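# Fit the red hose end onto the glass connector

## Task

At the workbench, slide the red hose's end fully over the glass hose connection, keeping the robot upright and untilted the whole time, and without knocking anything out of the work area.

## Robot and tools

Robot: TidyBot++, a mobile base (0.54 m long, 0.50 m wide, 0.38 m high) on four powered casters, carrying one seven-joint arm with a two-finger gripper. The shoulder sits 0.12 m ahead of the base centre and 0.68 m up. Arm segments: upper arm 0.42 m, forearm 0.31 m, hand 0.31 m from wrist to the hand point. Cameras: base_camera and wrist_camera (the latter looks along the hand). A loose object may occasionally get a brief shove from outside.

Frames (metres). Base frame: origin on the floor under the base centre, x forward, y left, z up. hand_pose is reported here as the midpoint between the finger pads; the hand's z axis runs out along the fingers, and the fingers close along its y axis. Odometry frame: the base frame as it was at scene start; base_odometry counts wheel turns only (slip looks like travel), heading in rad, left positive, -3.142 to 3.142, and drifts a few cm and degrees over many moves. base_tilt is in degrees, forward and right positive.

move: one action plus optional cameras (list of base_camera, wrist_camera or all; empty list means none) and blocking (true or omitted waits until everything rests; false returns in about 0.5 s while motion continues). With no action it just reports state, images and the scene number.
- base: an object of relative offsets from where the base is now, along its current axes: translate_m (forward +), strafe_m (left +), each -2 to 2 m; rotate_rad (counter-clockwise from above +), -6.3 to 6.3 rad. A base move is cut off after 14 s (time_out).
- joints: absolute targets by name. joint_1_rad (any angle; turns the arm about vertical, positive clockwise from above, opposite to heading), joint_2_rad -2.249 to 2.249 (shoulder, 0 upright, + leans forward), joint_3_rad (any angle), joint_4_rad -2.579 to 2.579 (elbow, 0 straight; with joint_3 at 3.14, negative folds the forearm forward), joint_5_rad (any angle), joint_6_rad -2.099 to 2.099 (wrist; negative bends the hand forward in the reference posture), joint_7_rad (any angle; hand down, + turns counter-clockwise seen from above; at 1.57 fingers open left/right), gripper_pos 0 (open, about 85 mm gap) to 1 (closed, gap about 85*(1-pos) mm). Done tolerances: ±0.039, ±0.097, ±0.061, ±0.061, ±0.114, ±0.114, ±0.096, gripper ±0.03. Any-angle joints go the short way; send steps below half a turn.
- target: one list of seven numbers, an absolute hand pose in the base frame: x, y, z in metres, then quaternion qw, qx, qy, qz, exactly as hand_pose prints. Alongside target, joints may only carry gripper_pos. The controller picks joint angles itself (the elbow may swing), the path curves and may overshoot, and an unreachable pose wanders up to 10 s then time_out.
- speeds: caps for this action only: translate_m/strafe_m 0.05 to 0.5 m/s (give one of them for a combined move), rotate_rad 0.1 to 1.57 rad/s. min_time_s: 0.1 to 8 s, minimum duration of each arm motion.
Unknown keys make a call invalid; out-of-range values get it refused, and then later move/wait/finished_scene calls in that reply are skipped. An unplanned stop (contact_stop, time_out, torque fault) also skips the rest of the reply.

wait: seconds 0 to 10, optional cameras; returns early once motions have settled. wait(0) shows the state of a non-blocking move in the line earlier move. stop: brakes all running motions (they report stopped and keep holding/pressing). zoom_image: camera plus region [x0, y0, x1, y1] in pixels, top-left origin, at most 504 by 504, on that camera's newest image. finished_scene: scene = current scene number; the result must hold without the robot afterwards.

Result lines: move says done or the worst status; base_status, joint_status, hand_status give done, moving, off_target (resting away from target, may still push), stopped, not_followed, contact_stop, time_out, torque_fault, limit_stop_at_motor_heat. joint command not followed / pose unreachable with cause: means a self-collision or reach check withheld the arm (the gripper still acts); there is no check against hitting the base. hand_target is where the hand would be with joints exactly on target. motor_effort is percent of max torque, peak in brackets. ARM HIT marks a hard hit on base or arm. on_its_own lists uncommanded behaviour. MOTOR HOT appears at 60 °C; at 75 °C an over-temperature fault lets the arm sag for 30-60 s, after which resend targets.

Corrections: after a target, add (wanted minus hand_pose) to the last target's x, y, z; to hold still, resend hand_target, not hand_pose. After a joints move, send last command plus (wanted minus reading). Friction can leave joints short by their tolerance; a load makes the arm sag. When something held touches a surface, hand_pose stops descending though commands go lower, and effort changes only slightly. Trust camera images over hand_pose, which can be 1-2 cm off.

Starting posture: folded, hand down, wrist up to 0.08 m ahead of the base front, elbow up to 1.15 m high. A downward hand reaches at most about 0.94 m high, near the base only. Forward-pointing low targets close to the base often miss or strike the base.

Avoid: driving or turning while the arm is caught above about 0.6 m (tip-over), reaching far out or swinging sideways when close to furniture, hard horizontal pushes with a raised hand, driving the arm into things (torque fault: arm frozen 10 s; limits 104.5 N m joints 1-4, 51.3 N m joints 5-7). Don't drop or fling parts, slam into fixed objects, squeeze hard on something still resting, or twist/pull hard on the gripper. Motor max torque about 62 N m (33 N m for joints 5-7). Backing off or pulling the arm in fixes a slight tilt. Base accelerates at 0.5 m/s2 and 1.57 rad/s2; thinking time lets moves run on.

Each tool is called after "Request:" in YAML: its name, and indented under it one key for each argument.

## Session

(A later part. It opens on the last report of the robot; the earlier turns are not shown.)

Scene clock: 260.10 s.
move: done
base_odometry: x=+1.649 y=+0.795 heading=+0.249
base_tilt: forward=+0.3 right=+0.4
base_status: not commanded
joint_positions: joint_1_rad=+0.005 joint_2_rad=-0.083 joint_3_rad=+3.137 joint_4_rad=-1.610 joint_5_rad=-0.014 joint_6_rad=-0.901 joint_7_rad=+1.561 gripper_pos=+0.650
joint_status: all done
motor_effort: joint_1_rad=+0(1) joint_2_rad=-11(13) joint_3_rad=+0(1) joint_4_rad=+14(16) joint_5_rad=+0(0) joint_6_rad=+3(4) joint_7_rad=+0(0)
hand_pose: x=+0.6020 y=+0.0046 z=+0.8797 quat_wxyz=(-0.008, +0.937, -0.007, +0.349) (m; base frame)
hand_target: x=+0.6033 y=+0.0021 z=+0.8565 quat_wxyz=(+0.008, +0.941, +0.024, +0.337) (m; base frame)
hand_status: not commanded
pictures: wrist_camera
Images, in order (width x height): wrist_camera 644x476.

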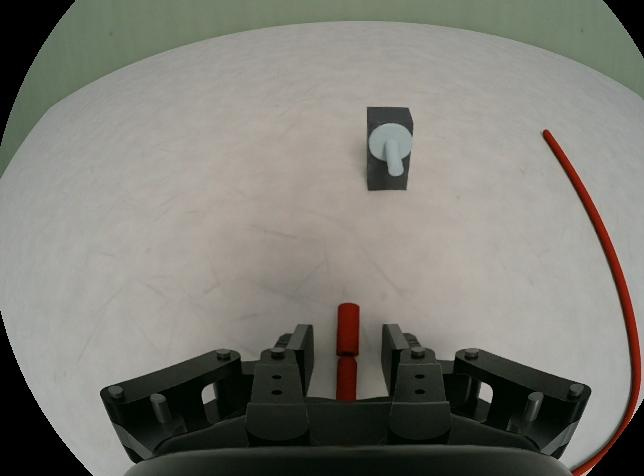

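Request:
move:
  joints: {"joint_2_rad": -0.075, "joint_4_rad": -1.61, "joint_6_rad": -0.90}
  cameras: []

Request:
move:
  joints: {"gripper_pos": 1.0}
  cameras: ["wrist_camera"]

Request:
zoom_image:
  camera: "wrist_camera"
  region: [242, 270, 442, 430]

Request:
move:
  joints: {"joint_2_rad": -0.12, "joint_4_rad": -1.57, "joint_6_rad": -0.95}
  cameras: ["wrist_camera"]

Request:
zoom_image:
  camera: "wrist_camera"
  region: [242, 270, 442, 430]

Scene clock: 277.13 s.
move: done
base_odometry: x=+1.649 y=+0.795 heading=+0.249
base_tilt: forward=+0.3 right=+0.4
base_status: not commanded
joint_positions: joint_1_rad=+0.005 joint_2_rad=-0.083 joint_3_rad=+3.137 joint_4_rad=-1.609 joint_5_rad=-0.014 joint_6_rad=-0.901 joint_7_rad=+1.561 gripper_pos=+0.650
joint_status: all done
motor_effort: joint_1_rad=+0(0) joint_2_rad=-15(16) joint_3_rad=-1(1) joint_4_rad=+17(18) joint_5_rad=+0(1) joint_6_rad=+5(6) joint_7_rad=+0(0)
hand_pose: x=+0.6022 y=+0.0046 z=+0.8801 quat_wxyz=(-0.008, +0.937, -0.007, +0.350) (m; base frame)
hand_target: x=+0.6037 y=+0.0022 z=+0.8759 quat_wxyz=(+0.008, +0.938, +0.024, +0.346) (m; base frame)
hand_status: not commanded
pictures: none
No camera images: "cameras" was empty.

Scene clock: 277.87 s.
move: done
base_odometry: x=+1.649 y=+0.795 heading=+0.249
base_tilt: forward=+0.3 right=+0.4
base_status: not commanded
joint_positions: joint_1_rad=+0.005 joint_2_rad=-0.083 joint_3_rad=+3.138 joint_4_rad=-1.608 joint_5_rad=-0.014 joint_6_rad=-0.901 joint_7_rad=+1.561 gripper_pos=+0.982
joint_status: all done
motor_effort: joint_1_rad=+0(1) joint_2_rad=-14(15) joint_3_rad=+0(2) joint_4_rad=+17(18) joint_5_rad=+1(1) joint_6_rad=+5(6) joint_7_rad=+0(1)
hand_pose: x=+0.6024 y=+0.0044 z=+0.8805 quat_wxyz=(-0.008, +0.937, -0.007, +0.350) (m; base frame)
hand_target: x=+0.6037 y=+0.0022 z=+0.8759 quat_wxyz=(+0.008, +0.938, +0.024, +0.346) (m; base frame)
hand_status: not commanded
pictures: wrist_camera
Images, in order (width x height): wrist_camera 644x476.

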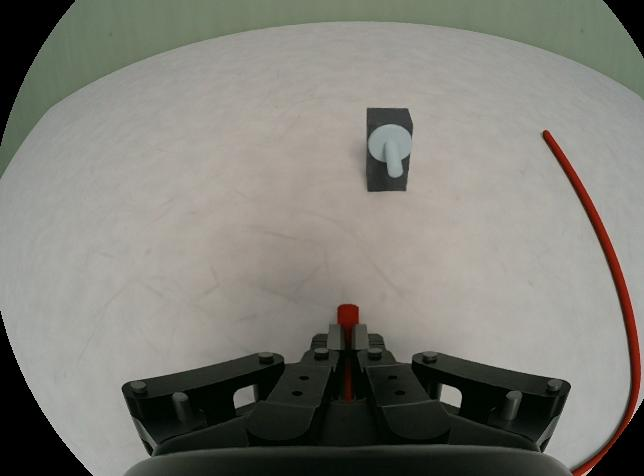

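Scaled by 2.520.

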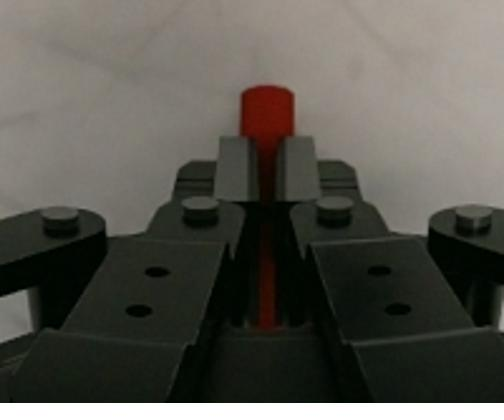

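Scene clock: 278.63 s.
move: done
base_odometry: x=+1.649 y=+0.795 heading=+0.249
base_tilt: forward=+0.3 right=+0.4
base_status: not commanded
joint_positions: joint_1_rad=+0.005 joint_2_rad=-0.097 joint_3_rad=+3.138 joint_4_rad=-1.593 joint_5_rad=-0.014 joint_6_rad=-0.911 joint_7_rad=+1.561 gripper_pos=+0.982
joint_status: all done
motor_effort: joint_1_rad=+0(0) joint_2_rad=-15(17) joint_3_rad=+0(1) joint_4_rad=+19(20) joint_5_rad=+1(1) joint_6_rad=+6(7) joint_7_rad=+0(0)
hand_pose: x=+0.6004 y=+0.0045 z=+0.8929 quat_wxyz=(-0.008, +0.933, -0.007, +0.359) (m; base frame)
hand_target: x=+0.5909 y=+0.0022 z=+0.9079 quat_wxyz=(+0.009, +0.932, +0.024, +0.362) (m; base frame)
hand_status: not commanded
pictures: wrist_camera
Images, in order (width x height): wrist_camera 644x476.

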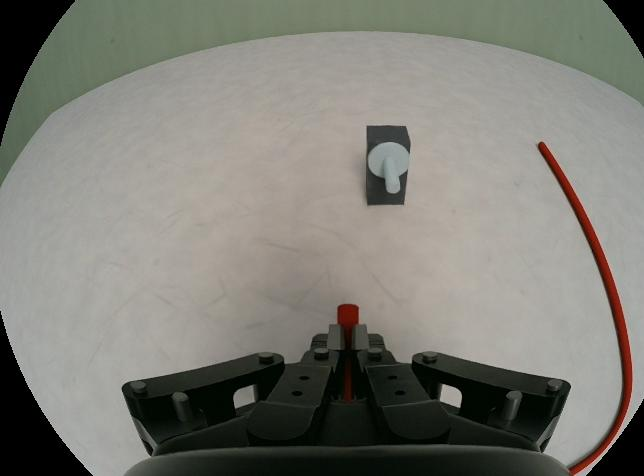

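Scaled by 2.520.

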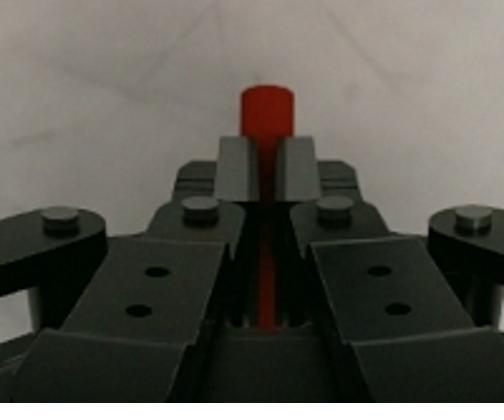

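Request:
move:
  joints: {"joint_2_rad": -0.13, "joint_4_rad": -1.515, "joint_6_rad": -1.0}
  cameras: []

Request:
move:
  base: {"rotate_rad": -0.04, "strafe_m": -0.005}
  cameras: ["wrist_camera"]

Request:
zoom_image:
  camera: "wrist_camera"
  region: [272, 130, 432, 380]

Scene clock: 300.73 s.
move: done
base_odometry: x=+1.649 y=+0.795 heading=+0.249
base_tilt: forward=+0.3 right=+0.4
base_status: not commanded
joint_positions: joint_1_rad=+0.005 joint_2_rad=-0.105 joint_3_rad=+3.138 joint_4_rad=-1.538 joint_5_rad=-0.014 joint_6_rad=-0.938 joint_7_rad=+1.561 gripper_pos=+0.982
joint_status: all done
motor_effort: joint_1_rad=+0(1) joint_2_rad=-15(17) joint_3_rad=+0(1) joint_4_rad=+19(20) joint_5_rad=+0(1) joint_6_rad=+6(7) joint_7_rad=+0(1)
hand_pose: x=+0.6030 y=+0.0045 z=+0.9201 quat_wxyz=(-0.008, +0.927, -0.007, +0.376) (m; base frame)
hand_target: x=+0.5871 y=+0.0022 z=+0.9307 quat_wxyz=(+0.009, +0.929, +0.024, +0.369) (m; base frame)
hand_status: not commanded
pictures: none
No camera images: "cameras" was empty.

Scene clock: 301.43 s.
move: done
base_odometry: x=+1.651 y=+0.790 heading=+0.209
base_tilt: forward=+0.3 right=+0.4
base_status: done
joint_positions: joint_1_rad=+0.004 joint_2_rad=-0.105 joint_3_rad=+3.143 joint_4_rad=-1.538 joint_5_rad=-0.014 joint_6_rad=-0.938 joint_7_rad=+1.561 gripper_pos=+0.982
joint_status: not commanded
motor_effort: joint_1_rad=+0(3) joint_2_rad=-16(17) joint_3_rad=+0(2) joint_4_rad=+19(20) joint_5_rad=+0(1) joint_6_rad=+6(7) joint_7_rad=+0(1)
hand_pose: x=+0.6030 y=+0.0026 z=+0.9202 quat_wxyz=(-0.008, +0.927, -0.008, +0.376) (m; base frame)
hand_target: x=+0.5871 y=+0.0022 z=+0.9307 quat_wxyz=(+0.009, +0.929, +0.024, +0.369) (m; base frame)
hand_status: not commanded
pictures: wrist_camera
Images, in order (width x height): wrist_camera 644x476.

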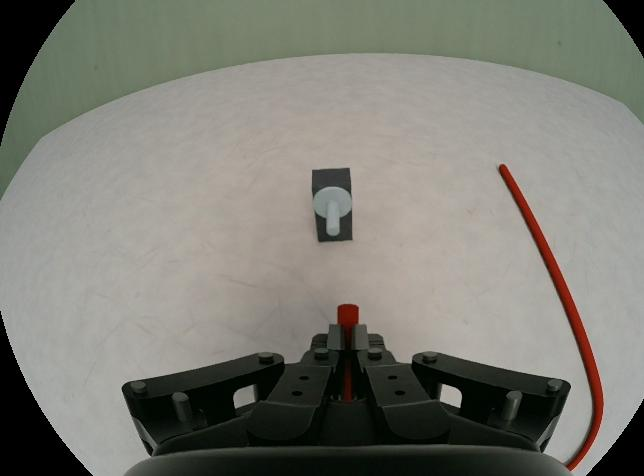

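Scaled by 2.016.

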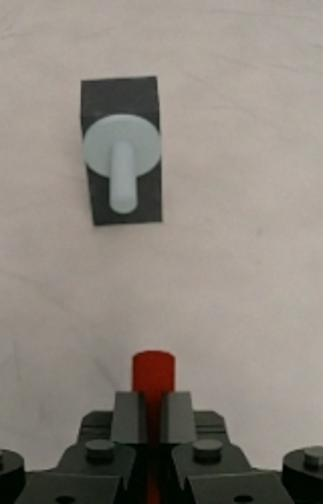

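Request:
move:
  base: {"rotate_rad": 0.04, "strafe_m": -0.0365, "translate_m": 0.04}
  cameras: ["wrist_camera"]

Request:
zoom_image:
  camera: "wrist_camera"
  region: [292, 200, 412, 380]

Scene clock: 348.17 s.
move: done
base_odometry: x=+1.697 y=+0.763 heading=+0.249
base_tilt: forward=+0.3 right=+0.4
base_status: done
joint_positions: joint_1_rad=+0.002 joint_2_rad=-0.112 joint_3_rad=+3.142 joint_4_rad=-1.538 joint_5_rad=-0.014 joint_6_rad=-0.938 joint_7_rad=+1.561 gripper_pos=+0.982
joint_status: not commanded
motor_effort: joint_1_rad=+0(2) joint_2_rad=-15(18) joint_3_rad=+0(3) joint_4_rad=+19(20) joint_5_rad=+0(2) joint_6_rad=+7(7) joint_7_rad=+0(1)
hand_pose: x=+0.6014 y=+0.0040 z=+0.9235 quat_wxyz=(-0.008, +0.925, -0.007, +0.379) (m; base frame)
hand_target: x=+0.5871 y=+0.0022 z=+0.9307 quat_wxyz=(+0.009, +0.929, +0.024, +0.369) (m; base frame)
hand_status: not commanded
pictures: wrist_camera
Images, in order (width x height): wrist_camera 644x476.

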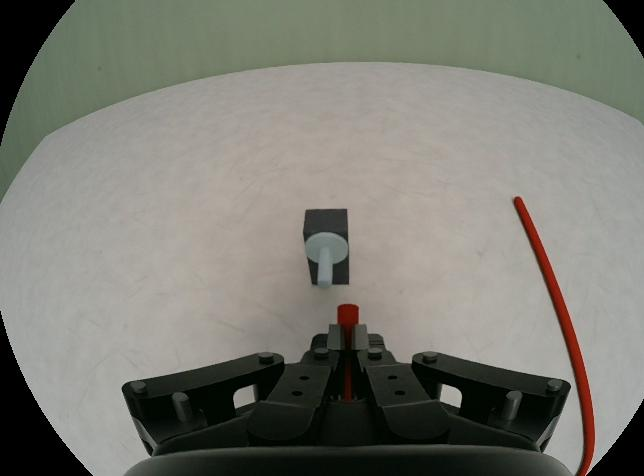

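Scaled by 2.800.

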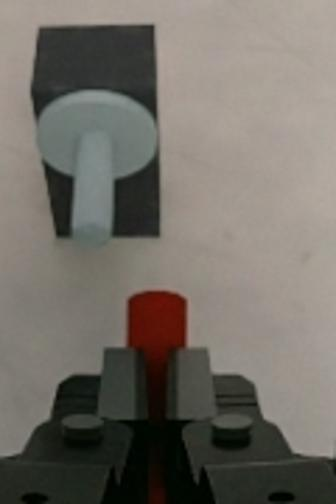

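Request:
move:
  base: {"strafe_m": 0.014, "translate_m": 0.008}
  cameras: ["wrist_camera"]

Request:
zoom_image:
  camera: "wrist_camera"
  region: [302, 220, 402, 370]

Scene clock: 358.47 s.
move: done
base_odometry: x=+1.701 y=+0.778 heading=+0.249
base_tilt: forward=+0.3 right=+0.4
base_status: done
joint_positions: joint_1_rad=+0.001 joint_2_rad=-0.113 joint_3_rad=+3.139 joint_4_rad=-1.538 joint_5_rad=-0.014 joint_6_rad=-0.938 joint_7_rad=+1.561 gripper_pos=+0.982
joint_status: not commanded
motor_effort: joint_1_rad=+0(1) joint_2_rad=-15(17) joint_3_rad=+1(2) joint_4_rad=+19(20) joint_5_rad=+0(1) joint_6_rad=+6(7) joint_7_rad=+0(1)
hand_pose: x=+0.6011 y=+0.0054 z=+0.9239 quat_wxyz=(-0.009, +0.925, -0.006, +0.379) (m; base frame)
hand_target: x=+0.5871 y=+0.0022 z=+0.9307 quat_wxyz=(+0.009, +0.929, +0.024, +0.369) (m; base frame)
hand_status: not commanded
pictures: wrist_camera
Images, in order (width x height): wrist_camera 644x476.

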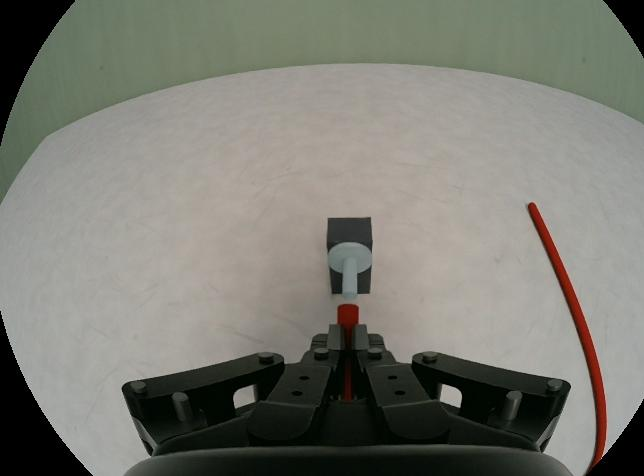

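Scaled by 3.360.

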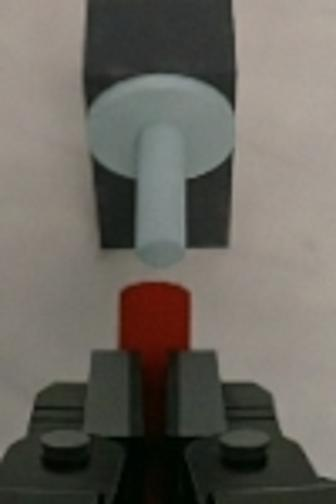

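Request:
move:
  base: {"translate_m": -0.01}
  joints: {"joint_2_rad": -0.058, "joint_4_rad": -1.468, "joint_6_rad": -1.075}
  cameras: ["wrist_camera"]

Request:
zoom_image:
  camera: "wrist_camera"
  region: [302, 220, 402, 370]

Scene clock: 378.33 s.
move: done
base_odometry: x=+1.692 y=+0.776 heading=+0.249
base_tilt: forward=+0.3 right=+0.4
base_status: done
joint_positions: joint_1_rad=+0.001 joint_2_rad=-0.082 joint_3_rad=+3.139 joint_4_rad=-1.493 joint_5_rad=-0.014 joint_6_rad=-1.006 joint_7_rad=+1.561 gripper_pos=+0.982
joint_status: all done
motor_effort: joint_1_rad=+0(1) joint_2_rad=-16(18) joint_3_rad=+0(1) joint_4_rad=+19(21) joint_5_rad=+0(1) joint_6_rad=+6(7) joint_7_rad=+0(1)
hand_pose: x=+0.6012 y=+0.0056 z=+0.9181 quat_wxyz=(-0.009, +0.935, -0.005, +0.354) (m; base frame)
hand_target: x=+0.5949 y=+0.0021 z=+0.9056 quat_wxyz=(+0.008, +0.946, +0.024, +0.322) (m; base frame)
hand_status: not commanded
pictures: wrist_camera
Images, in order (width x height): wrist_camera 644x476.

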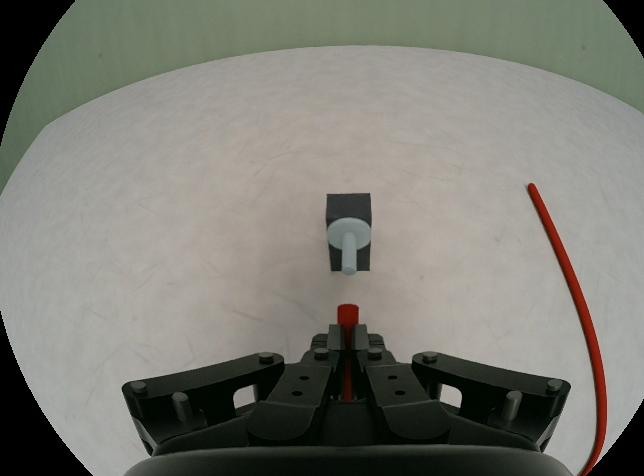

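Scaled by 3.360.

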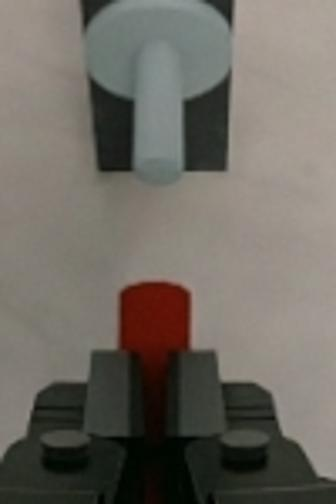

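Request:
move:
  base: {"translate_m": 0.02, "strafe_m": -0.001}
  joints: {"joint_2_rad": -0.05}
  cameras: ["wrist_camera"]

Request:
zoom_image:
  camera: "wrist_camera"
  region: [302, 220, 402, 370]

Scene clock: 388.70 s.
move: done
base_odometry: x=+1.711 y=+0.780 heading=+0.249
base_tilt: forward=+0.3 right=+0.4
base_status: done
joint_positions: joint_1_rad=+0.001 joint_2_rad=-0.068 joint_3_rad=+3.139 joint_4_rad=-1.492 joint_5_rad=-0.014 joint_6_rad=-1.008 joint_7_rad=+1.561 gripper_pos=+0.982
joint_status: all done
motor_effort: joint_1_rad=+0(1) joint_2_rad=-16(18) joint_3_rad=-1(1) joint_4_rad=+18(20) joint_5_rad=+0(1) joint_6_rad=+6(7) joint_7_rad=+0(0)
hand_pose: x=+0.6041 y=+0.0056 z=+0.9115 quat_wxyz=(-0.009, +0.938, -0.006, +0.347) (m; base frame)
hand_target: x=+0.5967 y=+0.0021 z=+0.9018 quat_wxyz=(+0.008, +0.948, +0.024, +0.319) (m; base frame)
hand_status: not commanded
pictures: wrist_camera
Images, in order (width x height): wrist_camera 644x476.

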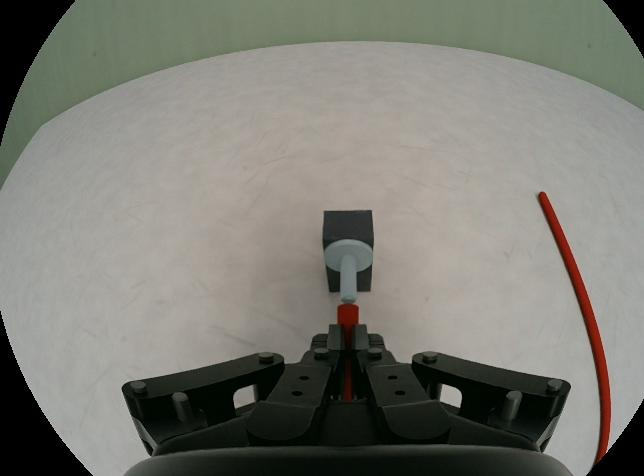

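Scaled by 3.360.

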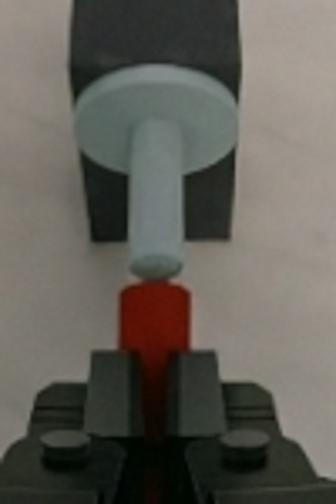

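Request:
move:
  base: {"translate_m": 0.008}
  speeds: {"translate_m": 0.05}
  cameras: ["wrist_camera"]

Request:
zoom_image:
  camera: "wrist_camera"
  region: [302, 220, 402, 370]

Scene clock: 402.73 s.
move: done
base_odometry: x=+1.719 y=+0.782 heading=+0.249
base_tilt: forward=+0.3 right=+0.4
base_status: done
joint_positions: joint_1_rad=+0.001 joint_2_rad=-0.066 joint_3_rad=+3.139 joint_4_rad=-1.490 joint_5_rad=-0.014 joint_6_rad=-1.028 joint_7_rad=+1.561 gripper_pos=+0.982
joint_status: not commanded
motor_effort: joint_1_rad=+0(1) joint_2_rad=-16(20) joint_3_rad=-1(1) joint_4_rad=+18(22) joint_5_rad=+0(1) joint_6_rad=+6(12) joint_7_rad=+0(1)
hand_pose: x=+0.6002 y=+0.0056 z=+0.9071 quat_wxyz=(-0.009, +0.941, -0.005, +0.338) (m; base frame)
hand_target: x=+0.5967 y=+0.0021 z=+0.9018 quat_wxyz=(+0.008, +0.948, +0.024, +0.319) (m; base frame)
hand_status: not commanded
pictures: wrist_camera
Images, in order (width x height): wrist_camera 644x476.

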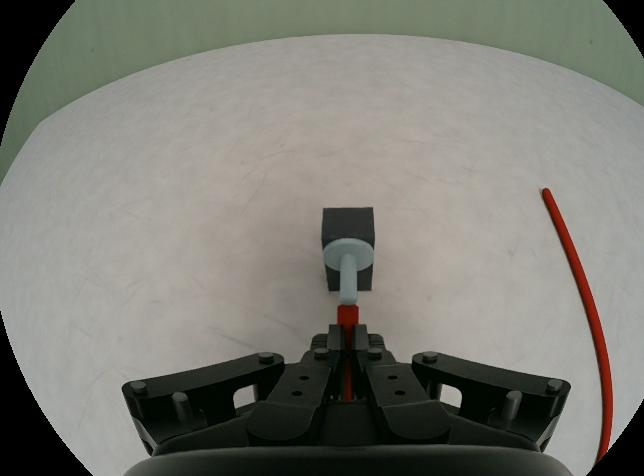

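Scaled by 3.360.

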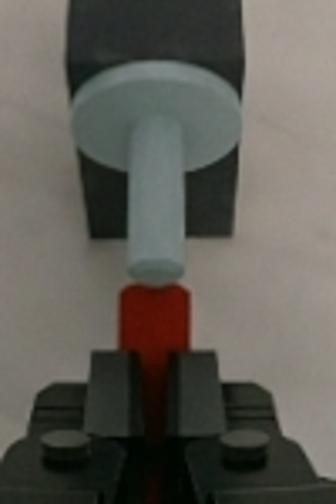

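Request:
move:
  base: {"translate_m": -0.012}
  speeds: {"translate_m": 0.1}
  cameras: []

Request:
move:
  joints: {"joint_2_rad": -0.107}
  cameras: ["wrist_camera"]

Request:
zoom_image:
  camera: "wrist_camera"
  region: [302, 220, 402, 370]

Scene clock: 411.30 s.
move: done
base_odometry: x=+1.707 y=+0.779 heading=+0.249
base_tilt: forward=+0.3 right=+0.4
base_status: done
joint_positions: joint_1_rad=+0.001 joint_2_rad=-0.063 joint_3_rad=+3.139 joint_4_rad=-1.490 joint_5_rad=-0.014 joint_6_rad=-1.028 joint_7_rad=+1.561 gripper_pos=+0.982
joint_status: not commanded
motor_effort: joint_1_rad=+0(1) joint_2_rad=-16(19) joint_3_rad=-1(1) joint_4_rad=+18(20) joint_5_rad=+0(1) joint_6_rad=+6(7) joint_7_rad=+0(1)
hand_pose: x=+0.6007 y=+0.0056 z=+0.9060 quat_wxyz=(-0.009, +0.942, -0.005, +0.336) (m; base frame)
hand_target: x=+0.5967 y=+0.0021 z=+0.9018 quat_wxyz=(+0.008, +0.948, +0.024, +0.319) (m; base frame)
hand_status: not commanded
pictures: none
No camera images: "cameras" was empty.

Scene clock: 412.10 s.
move: done
base_odometry: x=+1.707 y=+0.779 heading=+0.249
base_tilt: forward=+0.3 right=+0.4
base_status: not commanded
joint_positions: joint_1_rad=+0.001 joint_2_rad=-0.087 joint_3_rad=+3.139 joint_4_rad=-1.490 joint_5_rad=-0.014 joint_6_rad=-1.028 joint_7_rad=+1.561 gripper_pos=+0.982
joint_status: all done
motor_effort: joint_1_rad=+0(1) joint_2_rad=-16(19) joint_3_rad=+0(1) joint_4_rad=+18(19) joint_5_rad=+0(1) joint_6_rad=+6(6) joint_7_rad=+1(1)
hand_pose: x=+0.5954 y=+0.0056 z=+0.9172 quat_wxyz=(-0.009, +0.938, -0.005, +0.347) (m; base frame)
hand_target: x=+0.5834 y=+0.0021 z=+0.9287 quat_wxyz=(+0.008, +0.938, +0.024, +0.345) (m; base frame)
hand_status: not commanded
pictures: wrist_camera
Images, in order (width x height): wrist_camera 644x476.

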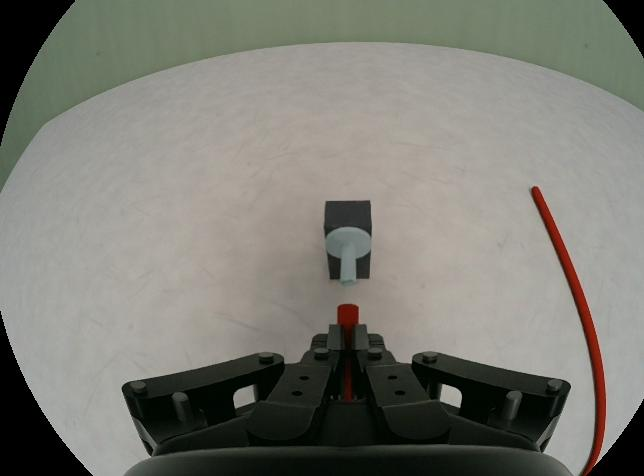

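Scaled by 3.360.

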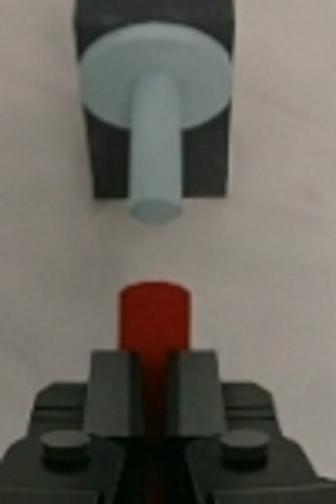

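Request:
move:
  joints: {"joint_2_rad": -0.113}
  cameras: []

Request:
move:
  base: {"translate_m": 0.016}
  speeds: {"translate_m": 0.08}
  cameras: ["wrist_camera"]

Request:
zoom_image:
  camera: "wrist_camera"
  region: [302, 220, 402, 370]

Scene clock: 416.37 s.
move: done
base_odometry: x=+1.707 y=+0.779 heading=+0.249
base_tilt: forward=+0.3 right=+0.4
base_status: not commanded
joint_positions: joint_1_rad=+0.001 joint_2_rad=-0.088 joint_3_rad=+3.139 joint_4_rad=-1.490 joint_5_rad=-0.014 joint_6_rad=-1.028 joint_7_rad=+1.561 gripper_pos=+0.982
joint_status: all done
motor_effort: joint_1_rad=+0(1) joint_2_rad=-16(16) joint_3_rad=+0(1) joint_4_rad=+19(19) joint_5_rad=+1(1) joint_6_rad=+6(6) joint_7_rad=+0(1)
hand_pose: x=+0.5951 y=+0.0056 z=+0.9178 quat_wxyz=(-0.009, +0.937, -0.005, +0.348) (m; base frame)
hand_target: x=+0.5819 y=+0.0021 z=+0.9315 quat_wxyz=(+0.008, +0.937, +0.024, +0.348) (m; base frame)
hand_status: not commanded
pictures: none
No camera images: "cameras" was empty.

Scene clock: 417.10 s.
move: done
base_odometry: x=+1.723 y=+0.783 heading=+0.249
base_tilt: forward=+0.3 right=+0.4
base_status: done
joint_positions: joint_1_rad=+0.001 joint_2_rad=-0.096 joint_3_rad=+3.139 joint_4_rad=-1.490 joint_5_rad=-0.014 joint_6_rad=-1.028 joint_7_rad=+1.561 gripper_pos=+0.982
joint_status: not commanded
motor_effort: joint_1_rad=+0(1) joint_2_rad=-15(19) joint_3_rad=+0(1) joint_4_rad=+19(19) joint_5_rad=+0(1) joint_6_rad=+6(7) joint_7_rad=+0(1)
hand_pose: x=+0.5932 y=+0.0057 z=+0.9218 quat_wxyz=(-0.009, +0.936, -0.005, +0.352) (m; base frame)
hand_target: x=+0.5819 y=+0.0021 z=+0.9315 quat_wxyz=(+0.008, +0.937, +0.024, +0.348) (m; base frame)
hand_status: not commanded
pictures: wrist_camera
Images, in order (width x height): wrist_camera 644x476.

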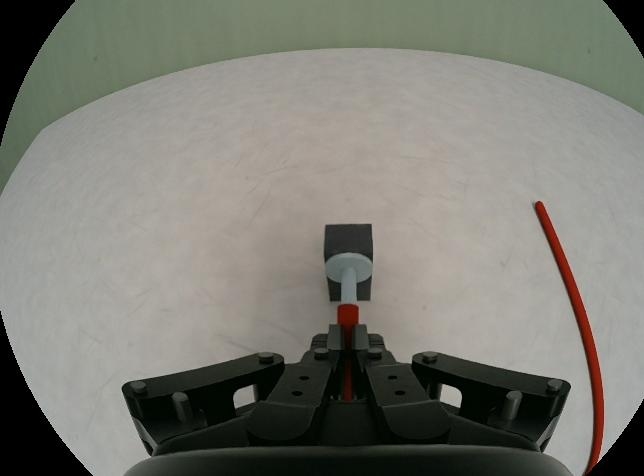

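Scaled by 3.360.

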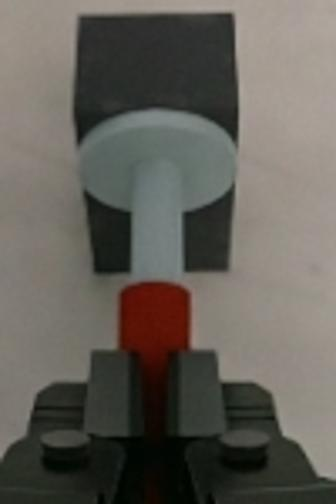

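Request:
move:
  base: {"translate_m": 0.01}
  speeds: {"translate_m": 0.05}
  cameras: ["wrist_camera"]

Request:
zoom_image:
  camera: "wrist_camera"
  region: [302, 220, 402, 370]

Scene clock: 420.53 s.
move: done
base_odometry: x=+1.732 y=+0.785 heading=+0.249
base_tilt: forward=+0.3 right=+0.4
base_status: done
joint_positions: joint_1_rad=+0.001 joint_2_rad=-0.099 joint_3_rad=+3.139 joint_4_rad=-1.487 joint_5_rad=-0.014 joint_6_rad=-1.028 joint_7_rad=+1.561 gripper_pos=+0.982
joint_status: not commanded
motor_effort: joint_1_rad=+0(1) joint_2_rad=-15(18) joint_3_rad=+0(1) joint_4_rad=+19(19) joint_5_rad=+0(1) joint_6_rad=+6(7) joint_7_rad=+0(0)
hand_pose: x=+0.5929 y=+0.0057 z=+0.9246 quat_wxyz=(-0.009, +0.935, -0.005, +0.355) (m; base frame)
hand_target: x=+0.5819 y=+0.0021 z=+0.9315 quat_wxyz=(+0.008, +0.937, +0.024, +0.348) (m; base frame)
hand_status: not commanded
pictures: wrist_camera
Images, in order (width x height): wrist_camera 644x476.

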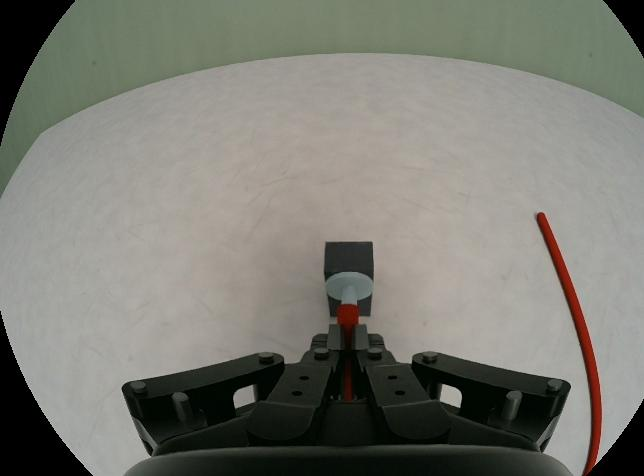

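Scaled by 3.360.

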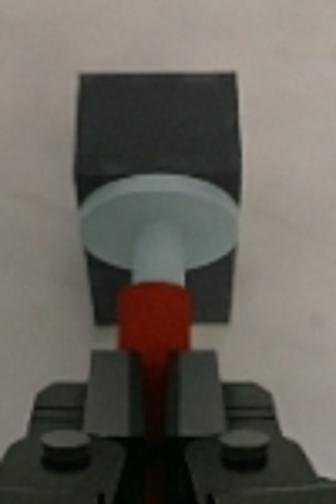

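Request:
move:
  joints: {"joint_2_rad": -0.135}
  cameras: ["wrist_camera"]

Request:
zoom_image:
  camera: "wrist_camera"
  region: [302, 220, 402, 370]

Scene clock: 437.43 s.
move: done
base_odometry: x=+1.732 y=+0.785 heading=+0.249
base_tilt: forward=+0.3 right=+0.4
base_status: not commanded
joint_positions: joint_1_rad=+0.001 joint_2_rad=-0.111 joint_3_rad=+3.139 joint_4_rad=-1.487 joint_5_rad=-0.014 joint_6_rad=-1.028 joint_7_rad=+1.561 gripper_pos=+0.982
joint_status: all done
motor_effort: joint_1_rad=+0(0) joint_2_rad=-15(17) joint_3_rad=+0(1) joint_4_rad=+19(20) joint_5_rad=+0(0) joint_6_rad=+6(7) joint_7_rad=+0(1)
hand_pose: x=+0.5901 y=+0.0057 z=+0.9301 quat_wxyz=(-0.009, +0.933, -0.005, +0.360) (m; base frame)
hand_target: x=+0.5763 y=+0.0021 z=+0.9416 quat_wxyz=(+0.009, +0.933, +0.024, +0.359) (m; base frame)
hand_status: not commanded
pictures: wrist_camera
Images, in order (width x height): wrist_camera 644x476.

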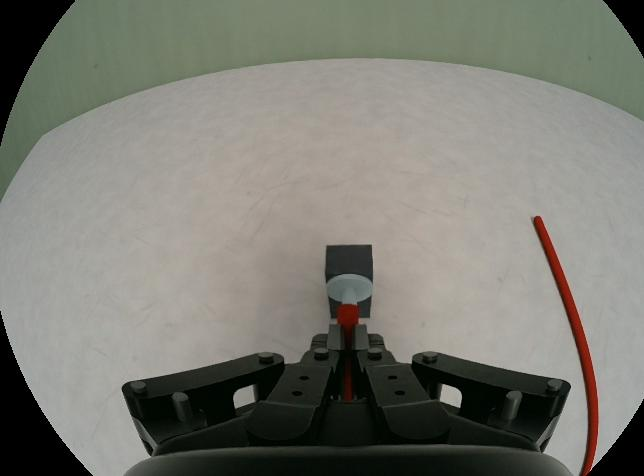

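Scaled by 3.360.

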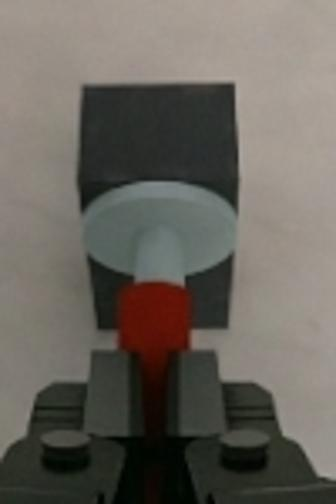

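Request:
move:
  base: {"translate_m": -0.024}
  speeds: {"translate_m": 0.15}
  cameras: []

Request:
move:
  joints: {"joint_2_rad": -0.06}
  cameras: ["wrist_camera"]

Request:
zoom_image:
  camera: "wrist_camera"
  region: [302, 220, 402, 370]

Scene clock: 450.00 s.
move: done
base_odometry: x=+1.709 y=+0.779 heading=+0.249
base_tilt: forward=+0.3 right=+0.4
base_status: done
joint_positions: joint_1_rad=+0.001 joint_2_rad=-0.125 joint_3_rad=+3.139 joint_4_rad=-1.487 joint_5_rad=-0.014 joint_6_rad=-1.028 joint_7_rad=+1.561 gripper_pos=+0.982
joint_status: not commanded
motor_effort: joint_1_rad=+0(1) joint_2_rad=-14(18) joint_3_rad=+0(1) joint_4_rad=+18(20) joint_5_rad=+1(1) joint_6_rad=+6(7) joint_7_rad=+0(1)
hand_pose: x=+0.5865 y=+0.0057 z=+0.9369 quat_wxyz=(-0.009, +0.930, -0.005, +0.367) (m; base frame)
hand_target: x=+0.5763 y=+0.0021 z=+0.9416 quat_wxyz=(+0.009, +0.933, +0.024, +0.359) (m; base frame)
hand_status: not commanded
pictures: none
No camera images: "cameras" was empty.

Scene clock: 450.90 s.
move: done
base_odometry: x=+1.709 y=+0.779 heading=+0.249
base_tilt: forward=+0.3 right=+0.4
base_status: not commanded
joint_positions: joint_1_rad=+0.001 joint_2_rad=-0.078 joint_3_rad=+3.139 joint_4_rad=-1.487 joint_5_rad=-0.014 joint_6_rad=-1.028 joint_7_rad=+1.561 gripper_pos=+0.982
joint_status: all done
motor_effort: joint_1_rad=+0(1) joint_2_rad=-16(18) joint_3_rad=+0(1) joint_4_rad=+18(20) joint_5_rad=+0(1) joint_6_rad=+6(7) joint_7_rad=+0(1)
hand_pose: x=+0.5980 y=+0.0056 z=+0.9145 quat_wxyz=(-0.009, +0.939, -0.005, +0.345) (m; base frame)
hand_target: x=+0.5945 y=+0.0021 z=+0.9066 quat_wxyz=(+0.008, +0.946, +0.024, +0.323) (m; base frame)
hand_status: not commanded
pictures: wrist_camera
Images, in order (width x height): wrist_camera 644x476.

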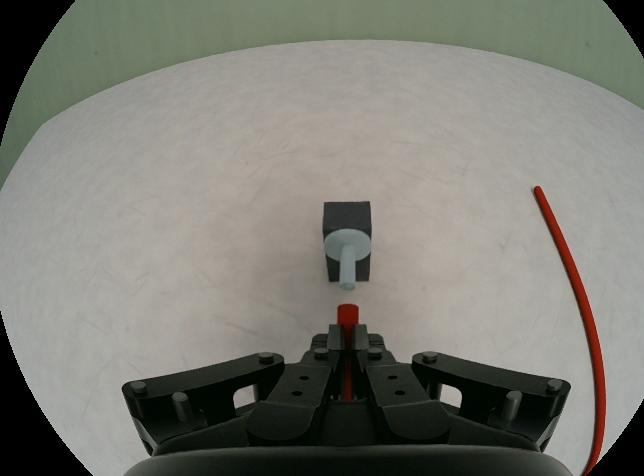

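Scaled by 3.360.

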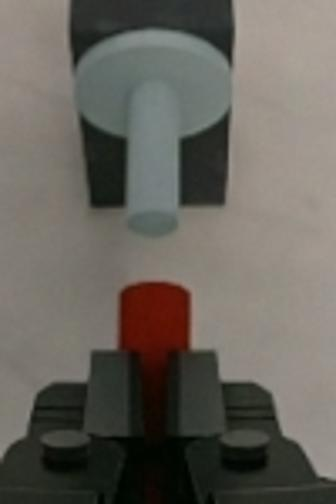

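Request:
move:
  joints: {"joint_2_rad": -0.079, "joint_4_rad": -1.487, "joint_6_rad": -1.028}
  cameras: []

Request:
move:
  base: {"translate_m": 0.017}
  speeds: {"translate_m": 0.06}
  cameras: ["wrist_camera"]

Request:
zoom_image:
  camera: "wrist_camera"
  region: [302, 220, 402, 370]

Scene clock: 465.80 s.
move: done
base_odometry: x=+1.709 y=+0.779 heading=+0.249
base_tilt: forward=+0.3 right=+0.4
base_status: not commanded
joint_positions: joint_1_rad=+0.001 joint_2_rad=-0.078 joint_3_rad=+3.139 joint_4_rad=-1.489 joint_5_rad=-0.014 joint_6_rad=-1.026 joint_7_rad=+1.561 gripper_pos=+0.982
joint_status: all done
motor_effort: joint_1_rad=+0(0) joint_2_rad=-16(17) joint_3_rad=-1(1) joint_4_rad=+19(19) joint_5_rad=+0(1) joint_6_rad=+6(7) joint_7_rad=+0(0)
hand_pose: x=+0.5982 y=+0.0056 z=+0.9140 quat_wxyz=(-0.009, +0.939, -0.005, +0.345) (m; base frame)
hand_target: x=+0.5979 y=+0.0022 z=+0.9153 quat_wxyz=(+0.008, +0.938, +0.024, +0.345) (m; base frame)
hand_status: not commanded
pictures: none
No camera images: "cameras" was empty.

Scene clock: 466.60 s.
move: done
base_odometry: x=+1.726 y=+0.783 heading=+0.249
base_tilt: forward=+0.3 right=+0.4
base_status: done
joint_positions: joint_1_rad=+0.001 joint_2_rad=-0.078 joint_3_rad=+3.139 joint_4_rad=-1.488 joint_5_rad=-0.014 joint_6_rad=-1.026 joint_7_rad=+1.561 gripper_pos=+0.982
joint_status: not commanded
motor_effort: joint_1_rad=+0(1) joint_2_rad=-15(17) joint_3_rad=+0(1) joint_4_rad=+18(20) joint_5_rad=+0(1) joint_6_rad=+6(9) joint_7_rad=+1(1)
hand_pose: x=+0.5984 y=+0.0056 z=+0.9150 quat_wxyz=(-0.009, +0.938, -0.005, +0.346) (m; base frame)
hand_target: x=+0.5979 y=+0.0022 z=+0.9153 quat_wxyz=(+0.008, +0.938, +0.024, +0.345) (m; base frame)
hand_status: not commanded
pictures: wrist_camera
Images, in order (width x height): wrist_camera 644x476.

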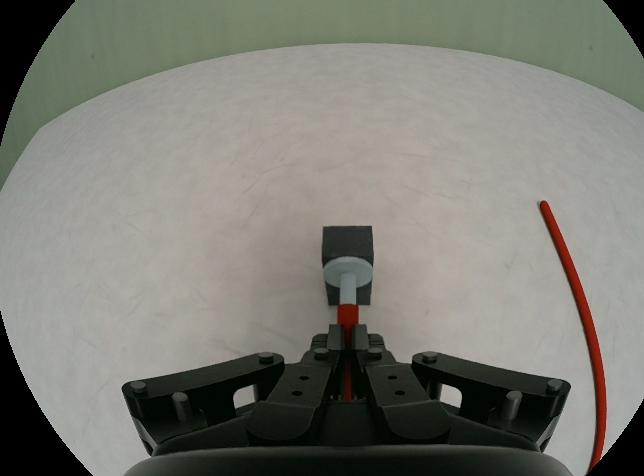

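Scaled by 3.360.

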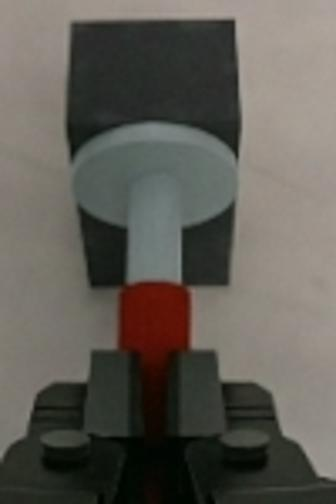

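Request:
move:
  base: {"translate_m": 0.008}
  speeds: {"translate_m": 0.05}
  cameras: ["wrist_camera"]

Request:
zoom_image:
  camera: "wrist_camera"
  region: [302, 220, 402, 370]

Scene clock: 470.17 s.
move: done
base_odometry: x=+1.733 y=+0.785 heading=+0.248
base_tilt: forward=+0.3 right=+0.4
base_status: done
joint_positions: joint_1_rad=+0.001 joint_2_rad=-0.080 joint_3_rad=+3.139 joint_4_rad=-1.488 joint_5_rad=-0.014 joint_6_rad=-1.026 joint_7_rad=+1.561 gripper_pos=+0.982
joint_status: not commanded
motor_effort: joint_1_rad=+0(0) joint_2_rad=-15(15) joint_3_rad=+0(2) joint_4_rad=+18(20) joint_5_rad=+0(1) joint_6_rad=+6(10) joint_7_rad=+0(1)
hand_pose: x=+0.5980 y=+0.0056 z=+0.9156 quat_wxyz=(-0.009, +0.938, -0.005, +0.346) (m; base frame)
hand_target: x=+0.5979 y=+0.0022 z=+0.9153 quat_wxyz=(+0.008, +0.938, +0.024, +0.345) (m; base frame)
hand_status: not commanded
pictures: wrist_camera
Images, in order (width x height): wrist_camera 644x476.

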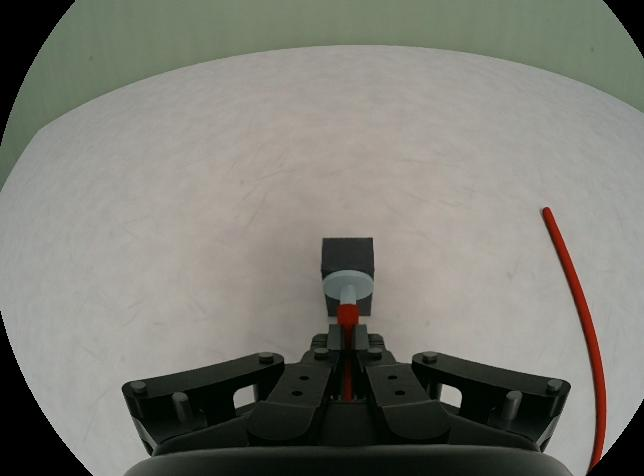

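Scaled by 3.360.

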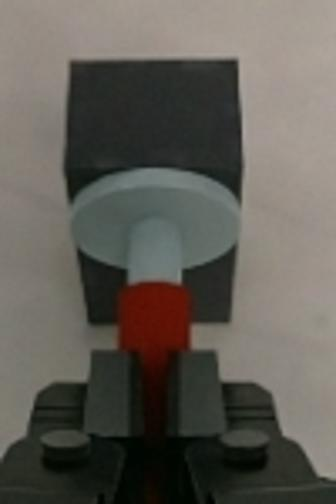

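Request:
move:
  base: {"translate_m": 0.014}
  speeds: {"translate_m": 0.05}
  cameras: ["wrist_camera"]

Request:
zoom_image:
  camera: "wrist_camera"
  region: [302, 220, 402, 370]

Scene clock: 485.37 s.
move: done
base_odometry: x=+1.747 y=+0.789 heading=+0.248
base_tilt: forward=+0.3 right=+0.4
base_status: done
joint_positions: joint_1_rad=+0.001 joint_2_rad=-0.096 joint_3_rad=+3.139 joint_4_rad=-1.495 joint_5_rad=-0.014 joint_6_rad=-1.043 joint_7_rad=+1.561 gripper_pos=+0.982
joint_status: not commanded
motor_effort: joint_1_rad=+0(1) joint_2_rad=-11(16) joint_3_rad=-1(2) joint_4_rad=+20(22) joint_5_rad=-1(1) joint_6_rad=+12(17) joint_7_rad=+0(0)
hand_pose: x=+0.5887 y=+0.0057 z=+0.9164 quat_wxyz=(-0.009, +0.939, -0.005, +0.343) (m; base frame)
hand_target: x=+0.5979 y=+0.0022 z=+0.9153 quat_wxyz=(+0.008, +0.938, +0.024, +0.345) (m; base frame)
hand_status: not commanded
pictures: wrist_camera
Images, in order (width x height): wrist_camera 644x476.

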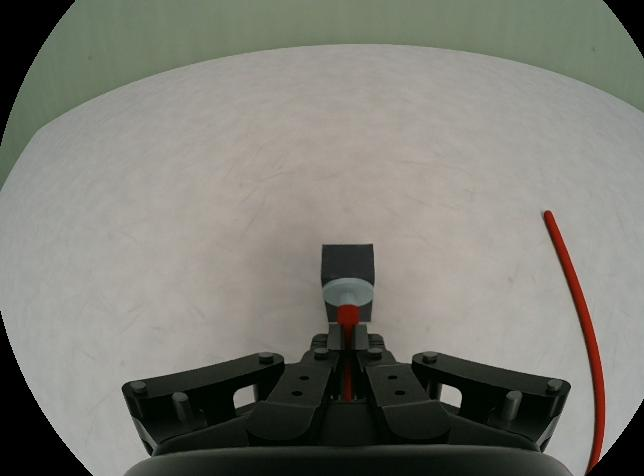

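Scaled by 3.360.

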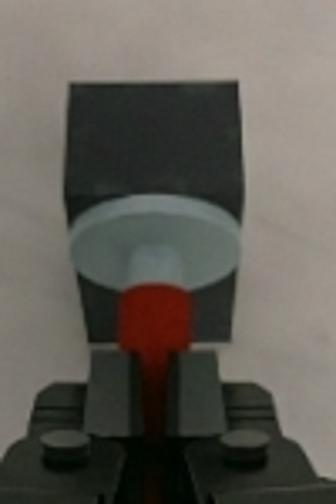

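Request:
move:
  base: {"translate_m": 0.012}
  speeds: {"translate_m": 0.05}
  cameras: ["wrist_camera"]

Request:
zoom_image:
  camera: "wrist_camera"
  region: [302, 220, 402, 370]

Scene clock: 491.40 s.
move: done
base_odometry: x=+1.758 y=+0.792 heading=+0.248
base_tilt: forward=+0.3 right=+0.4
base_status: done
joint_positions: joint_1_rad=+0.001 joint_2_rad=-0.115 joint_3_rad=+3.139 joint_4_rad=-1.504 joint_5_rad=-0.014 joint_6_rad=-1.061 joint_7_rad=+1.561 gripper_pos=+0.982
joint_status: not commanded
motor_effort: joint_1_rad=+0(1) joint_2_rad=-8(12) joint_3_rad=-1(1) joint_4_rad=+22(24) joint_5_rad=-1(2) joint_6_rad=+17(22) joint_7_rad=+0(1)
hand_pose: x=+0.5785 y=+0.0057 z=+0.9168 quat_wxyz=(-0.009, +0.941, -0.005, +0.339) (m; base frame)
hand_target: x=+0.5979 y=+0.0022 z=+0.9153 quat_wxyz=(+0.008, +0.938, +0.024, +0.345) (m; base frame)
hand_status: not commanded
pictures: wrist_camera
Images, in order (width x height): wrist_camera 644x476.

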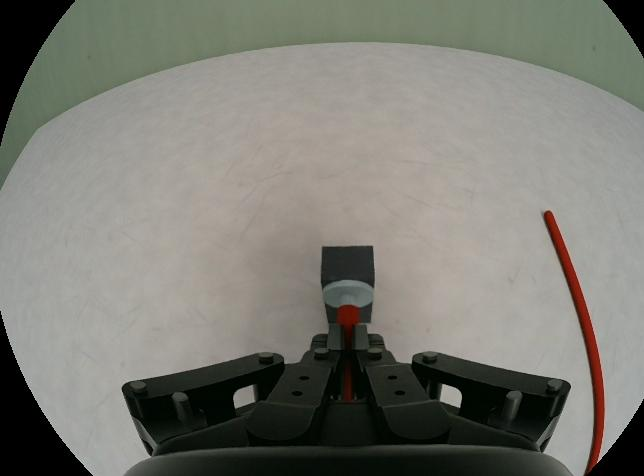

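Scaled by 3.360.

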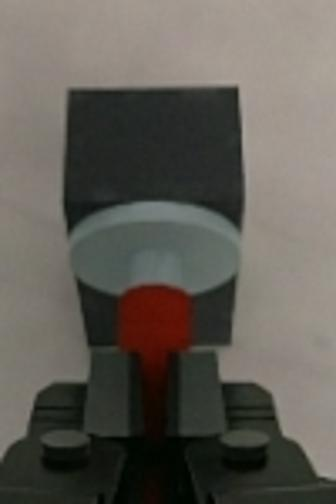

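Request:
move:
  base: {"translate_m": 0.02}
  speeds: {"translate_m": 0.05}
  cameras: ["wrist_camera"]

Request:
zoom_image:
  camera: "wrist_camera"
  region: [302, 220, 402, 370]

Scene clock: 500.83 s.
move: done
base_odometry: x=+1.777 y=+0.797 heading=+0.247
base_tilt: forward=+0.3 right=+0.4
base_status: done
joint_positions: joint_1_rad=+0.001 joint_2_rad=-0.146 joint_3_rad=+3.139 joint_4_rad=-1.519 joint_5_rad=-0.014 joint_6_rad=-1.089 joint_7_rad=+1.561 gripper_pos=+0.982
joint_status: not commanded
motor_effort: joint_1_rad=-1(1) joint_2_rad=-3(8) joint_3_rad=-1(2) joint_4_rad=+25(27) joint_5_rad=-1(2) joint_6_rad=+24(29) joint_7_rad=+0(1)
hand_pose: x=+0.5615 y=+0.0058 z=+0.9177 quat_wxyz=(-0.009, +0.943, -0.005, +0.333) (m; base frame)
hand_target: x=+0.5979 y=+0.0022 z=+0.9153 quat_wxyz=(+0.008, +0.938, +0.024, +0.345) (m; base frame)
hand_status: not commanded
pictures: wrist_camera
Images, in order (width x height): wrist_camera 644x476.

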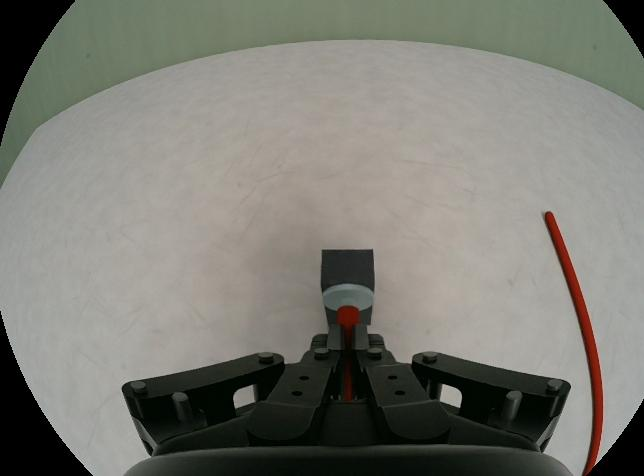

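Scaled by 3.360.

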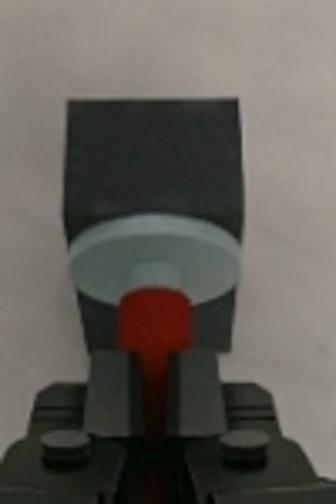

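Request:
move:
  base: {"translate_m": 0.015}
  speeds: {"translate_m": 0.05}
  joints: {"joint_6_rad": -0.97}
  cameras: ["wrist_camera"]

Request:
zoom_image:
  camera: "wrist_camera"
  region: [302, 220, 402, 370]

Scene clock: 505.60 s.
move: off_target
base_odometry: x=+1.791 y=+0.800 heading=+0.247
base_tilt: forward=+0.3 right=+0.4
base_status: done
joint_positions: joint_1_rad=+0.001 joint_2_rad=-0.167 joint_3_rad=+3.140 joint_4_rad=-1.529 joint_5_rad=-0.014 joint_6_rad=-1.097 joint_7_rad=+1.561 gripper_pos=+0.982
joint_status: joint_6_rad off_target (ended at -1.097, target -0.970)
motor_effort: joint_1_rad=-1(2) joint_2_rad=+2(5) joint_3_rad=-1(2) joint_4_rad=+24(29) joint_5_rad=-1(2) joint_6_rad=+27(36) joint_7_rad=+0(1)
hand_pose: x=+0.5530 y=+0.0057 z=+0.9206 quat_wxyz=(-0.009, +0.942, -0.005, +0.335) (m; base frame)
hand_target: x=+0.6112 y=+0.0022 z=+0.9274 quat_wxyz=(+0.009, +0.928, +0.024, +0.373) (m; base frame)
hand_status: not commanded
pictures: wrist_camera
Images, in order (width x height): wrist_camera 644x476.

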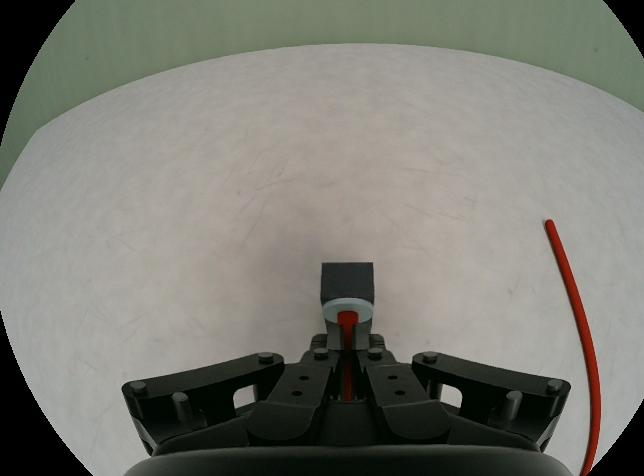

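Scaled by 3.360.

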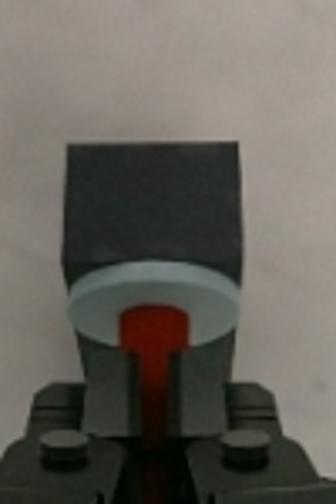

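Request:
zoom_image:
  camera: "wrist_camera"
  region: [322, 290, 374, 342]

Scaled by 9.692.

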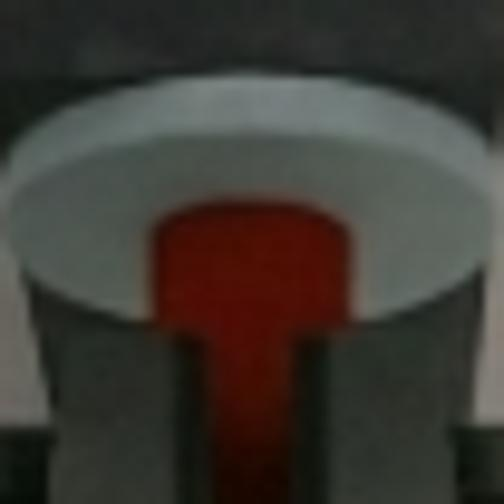

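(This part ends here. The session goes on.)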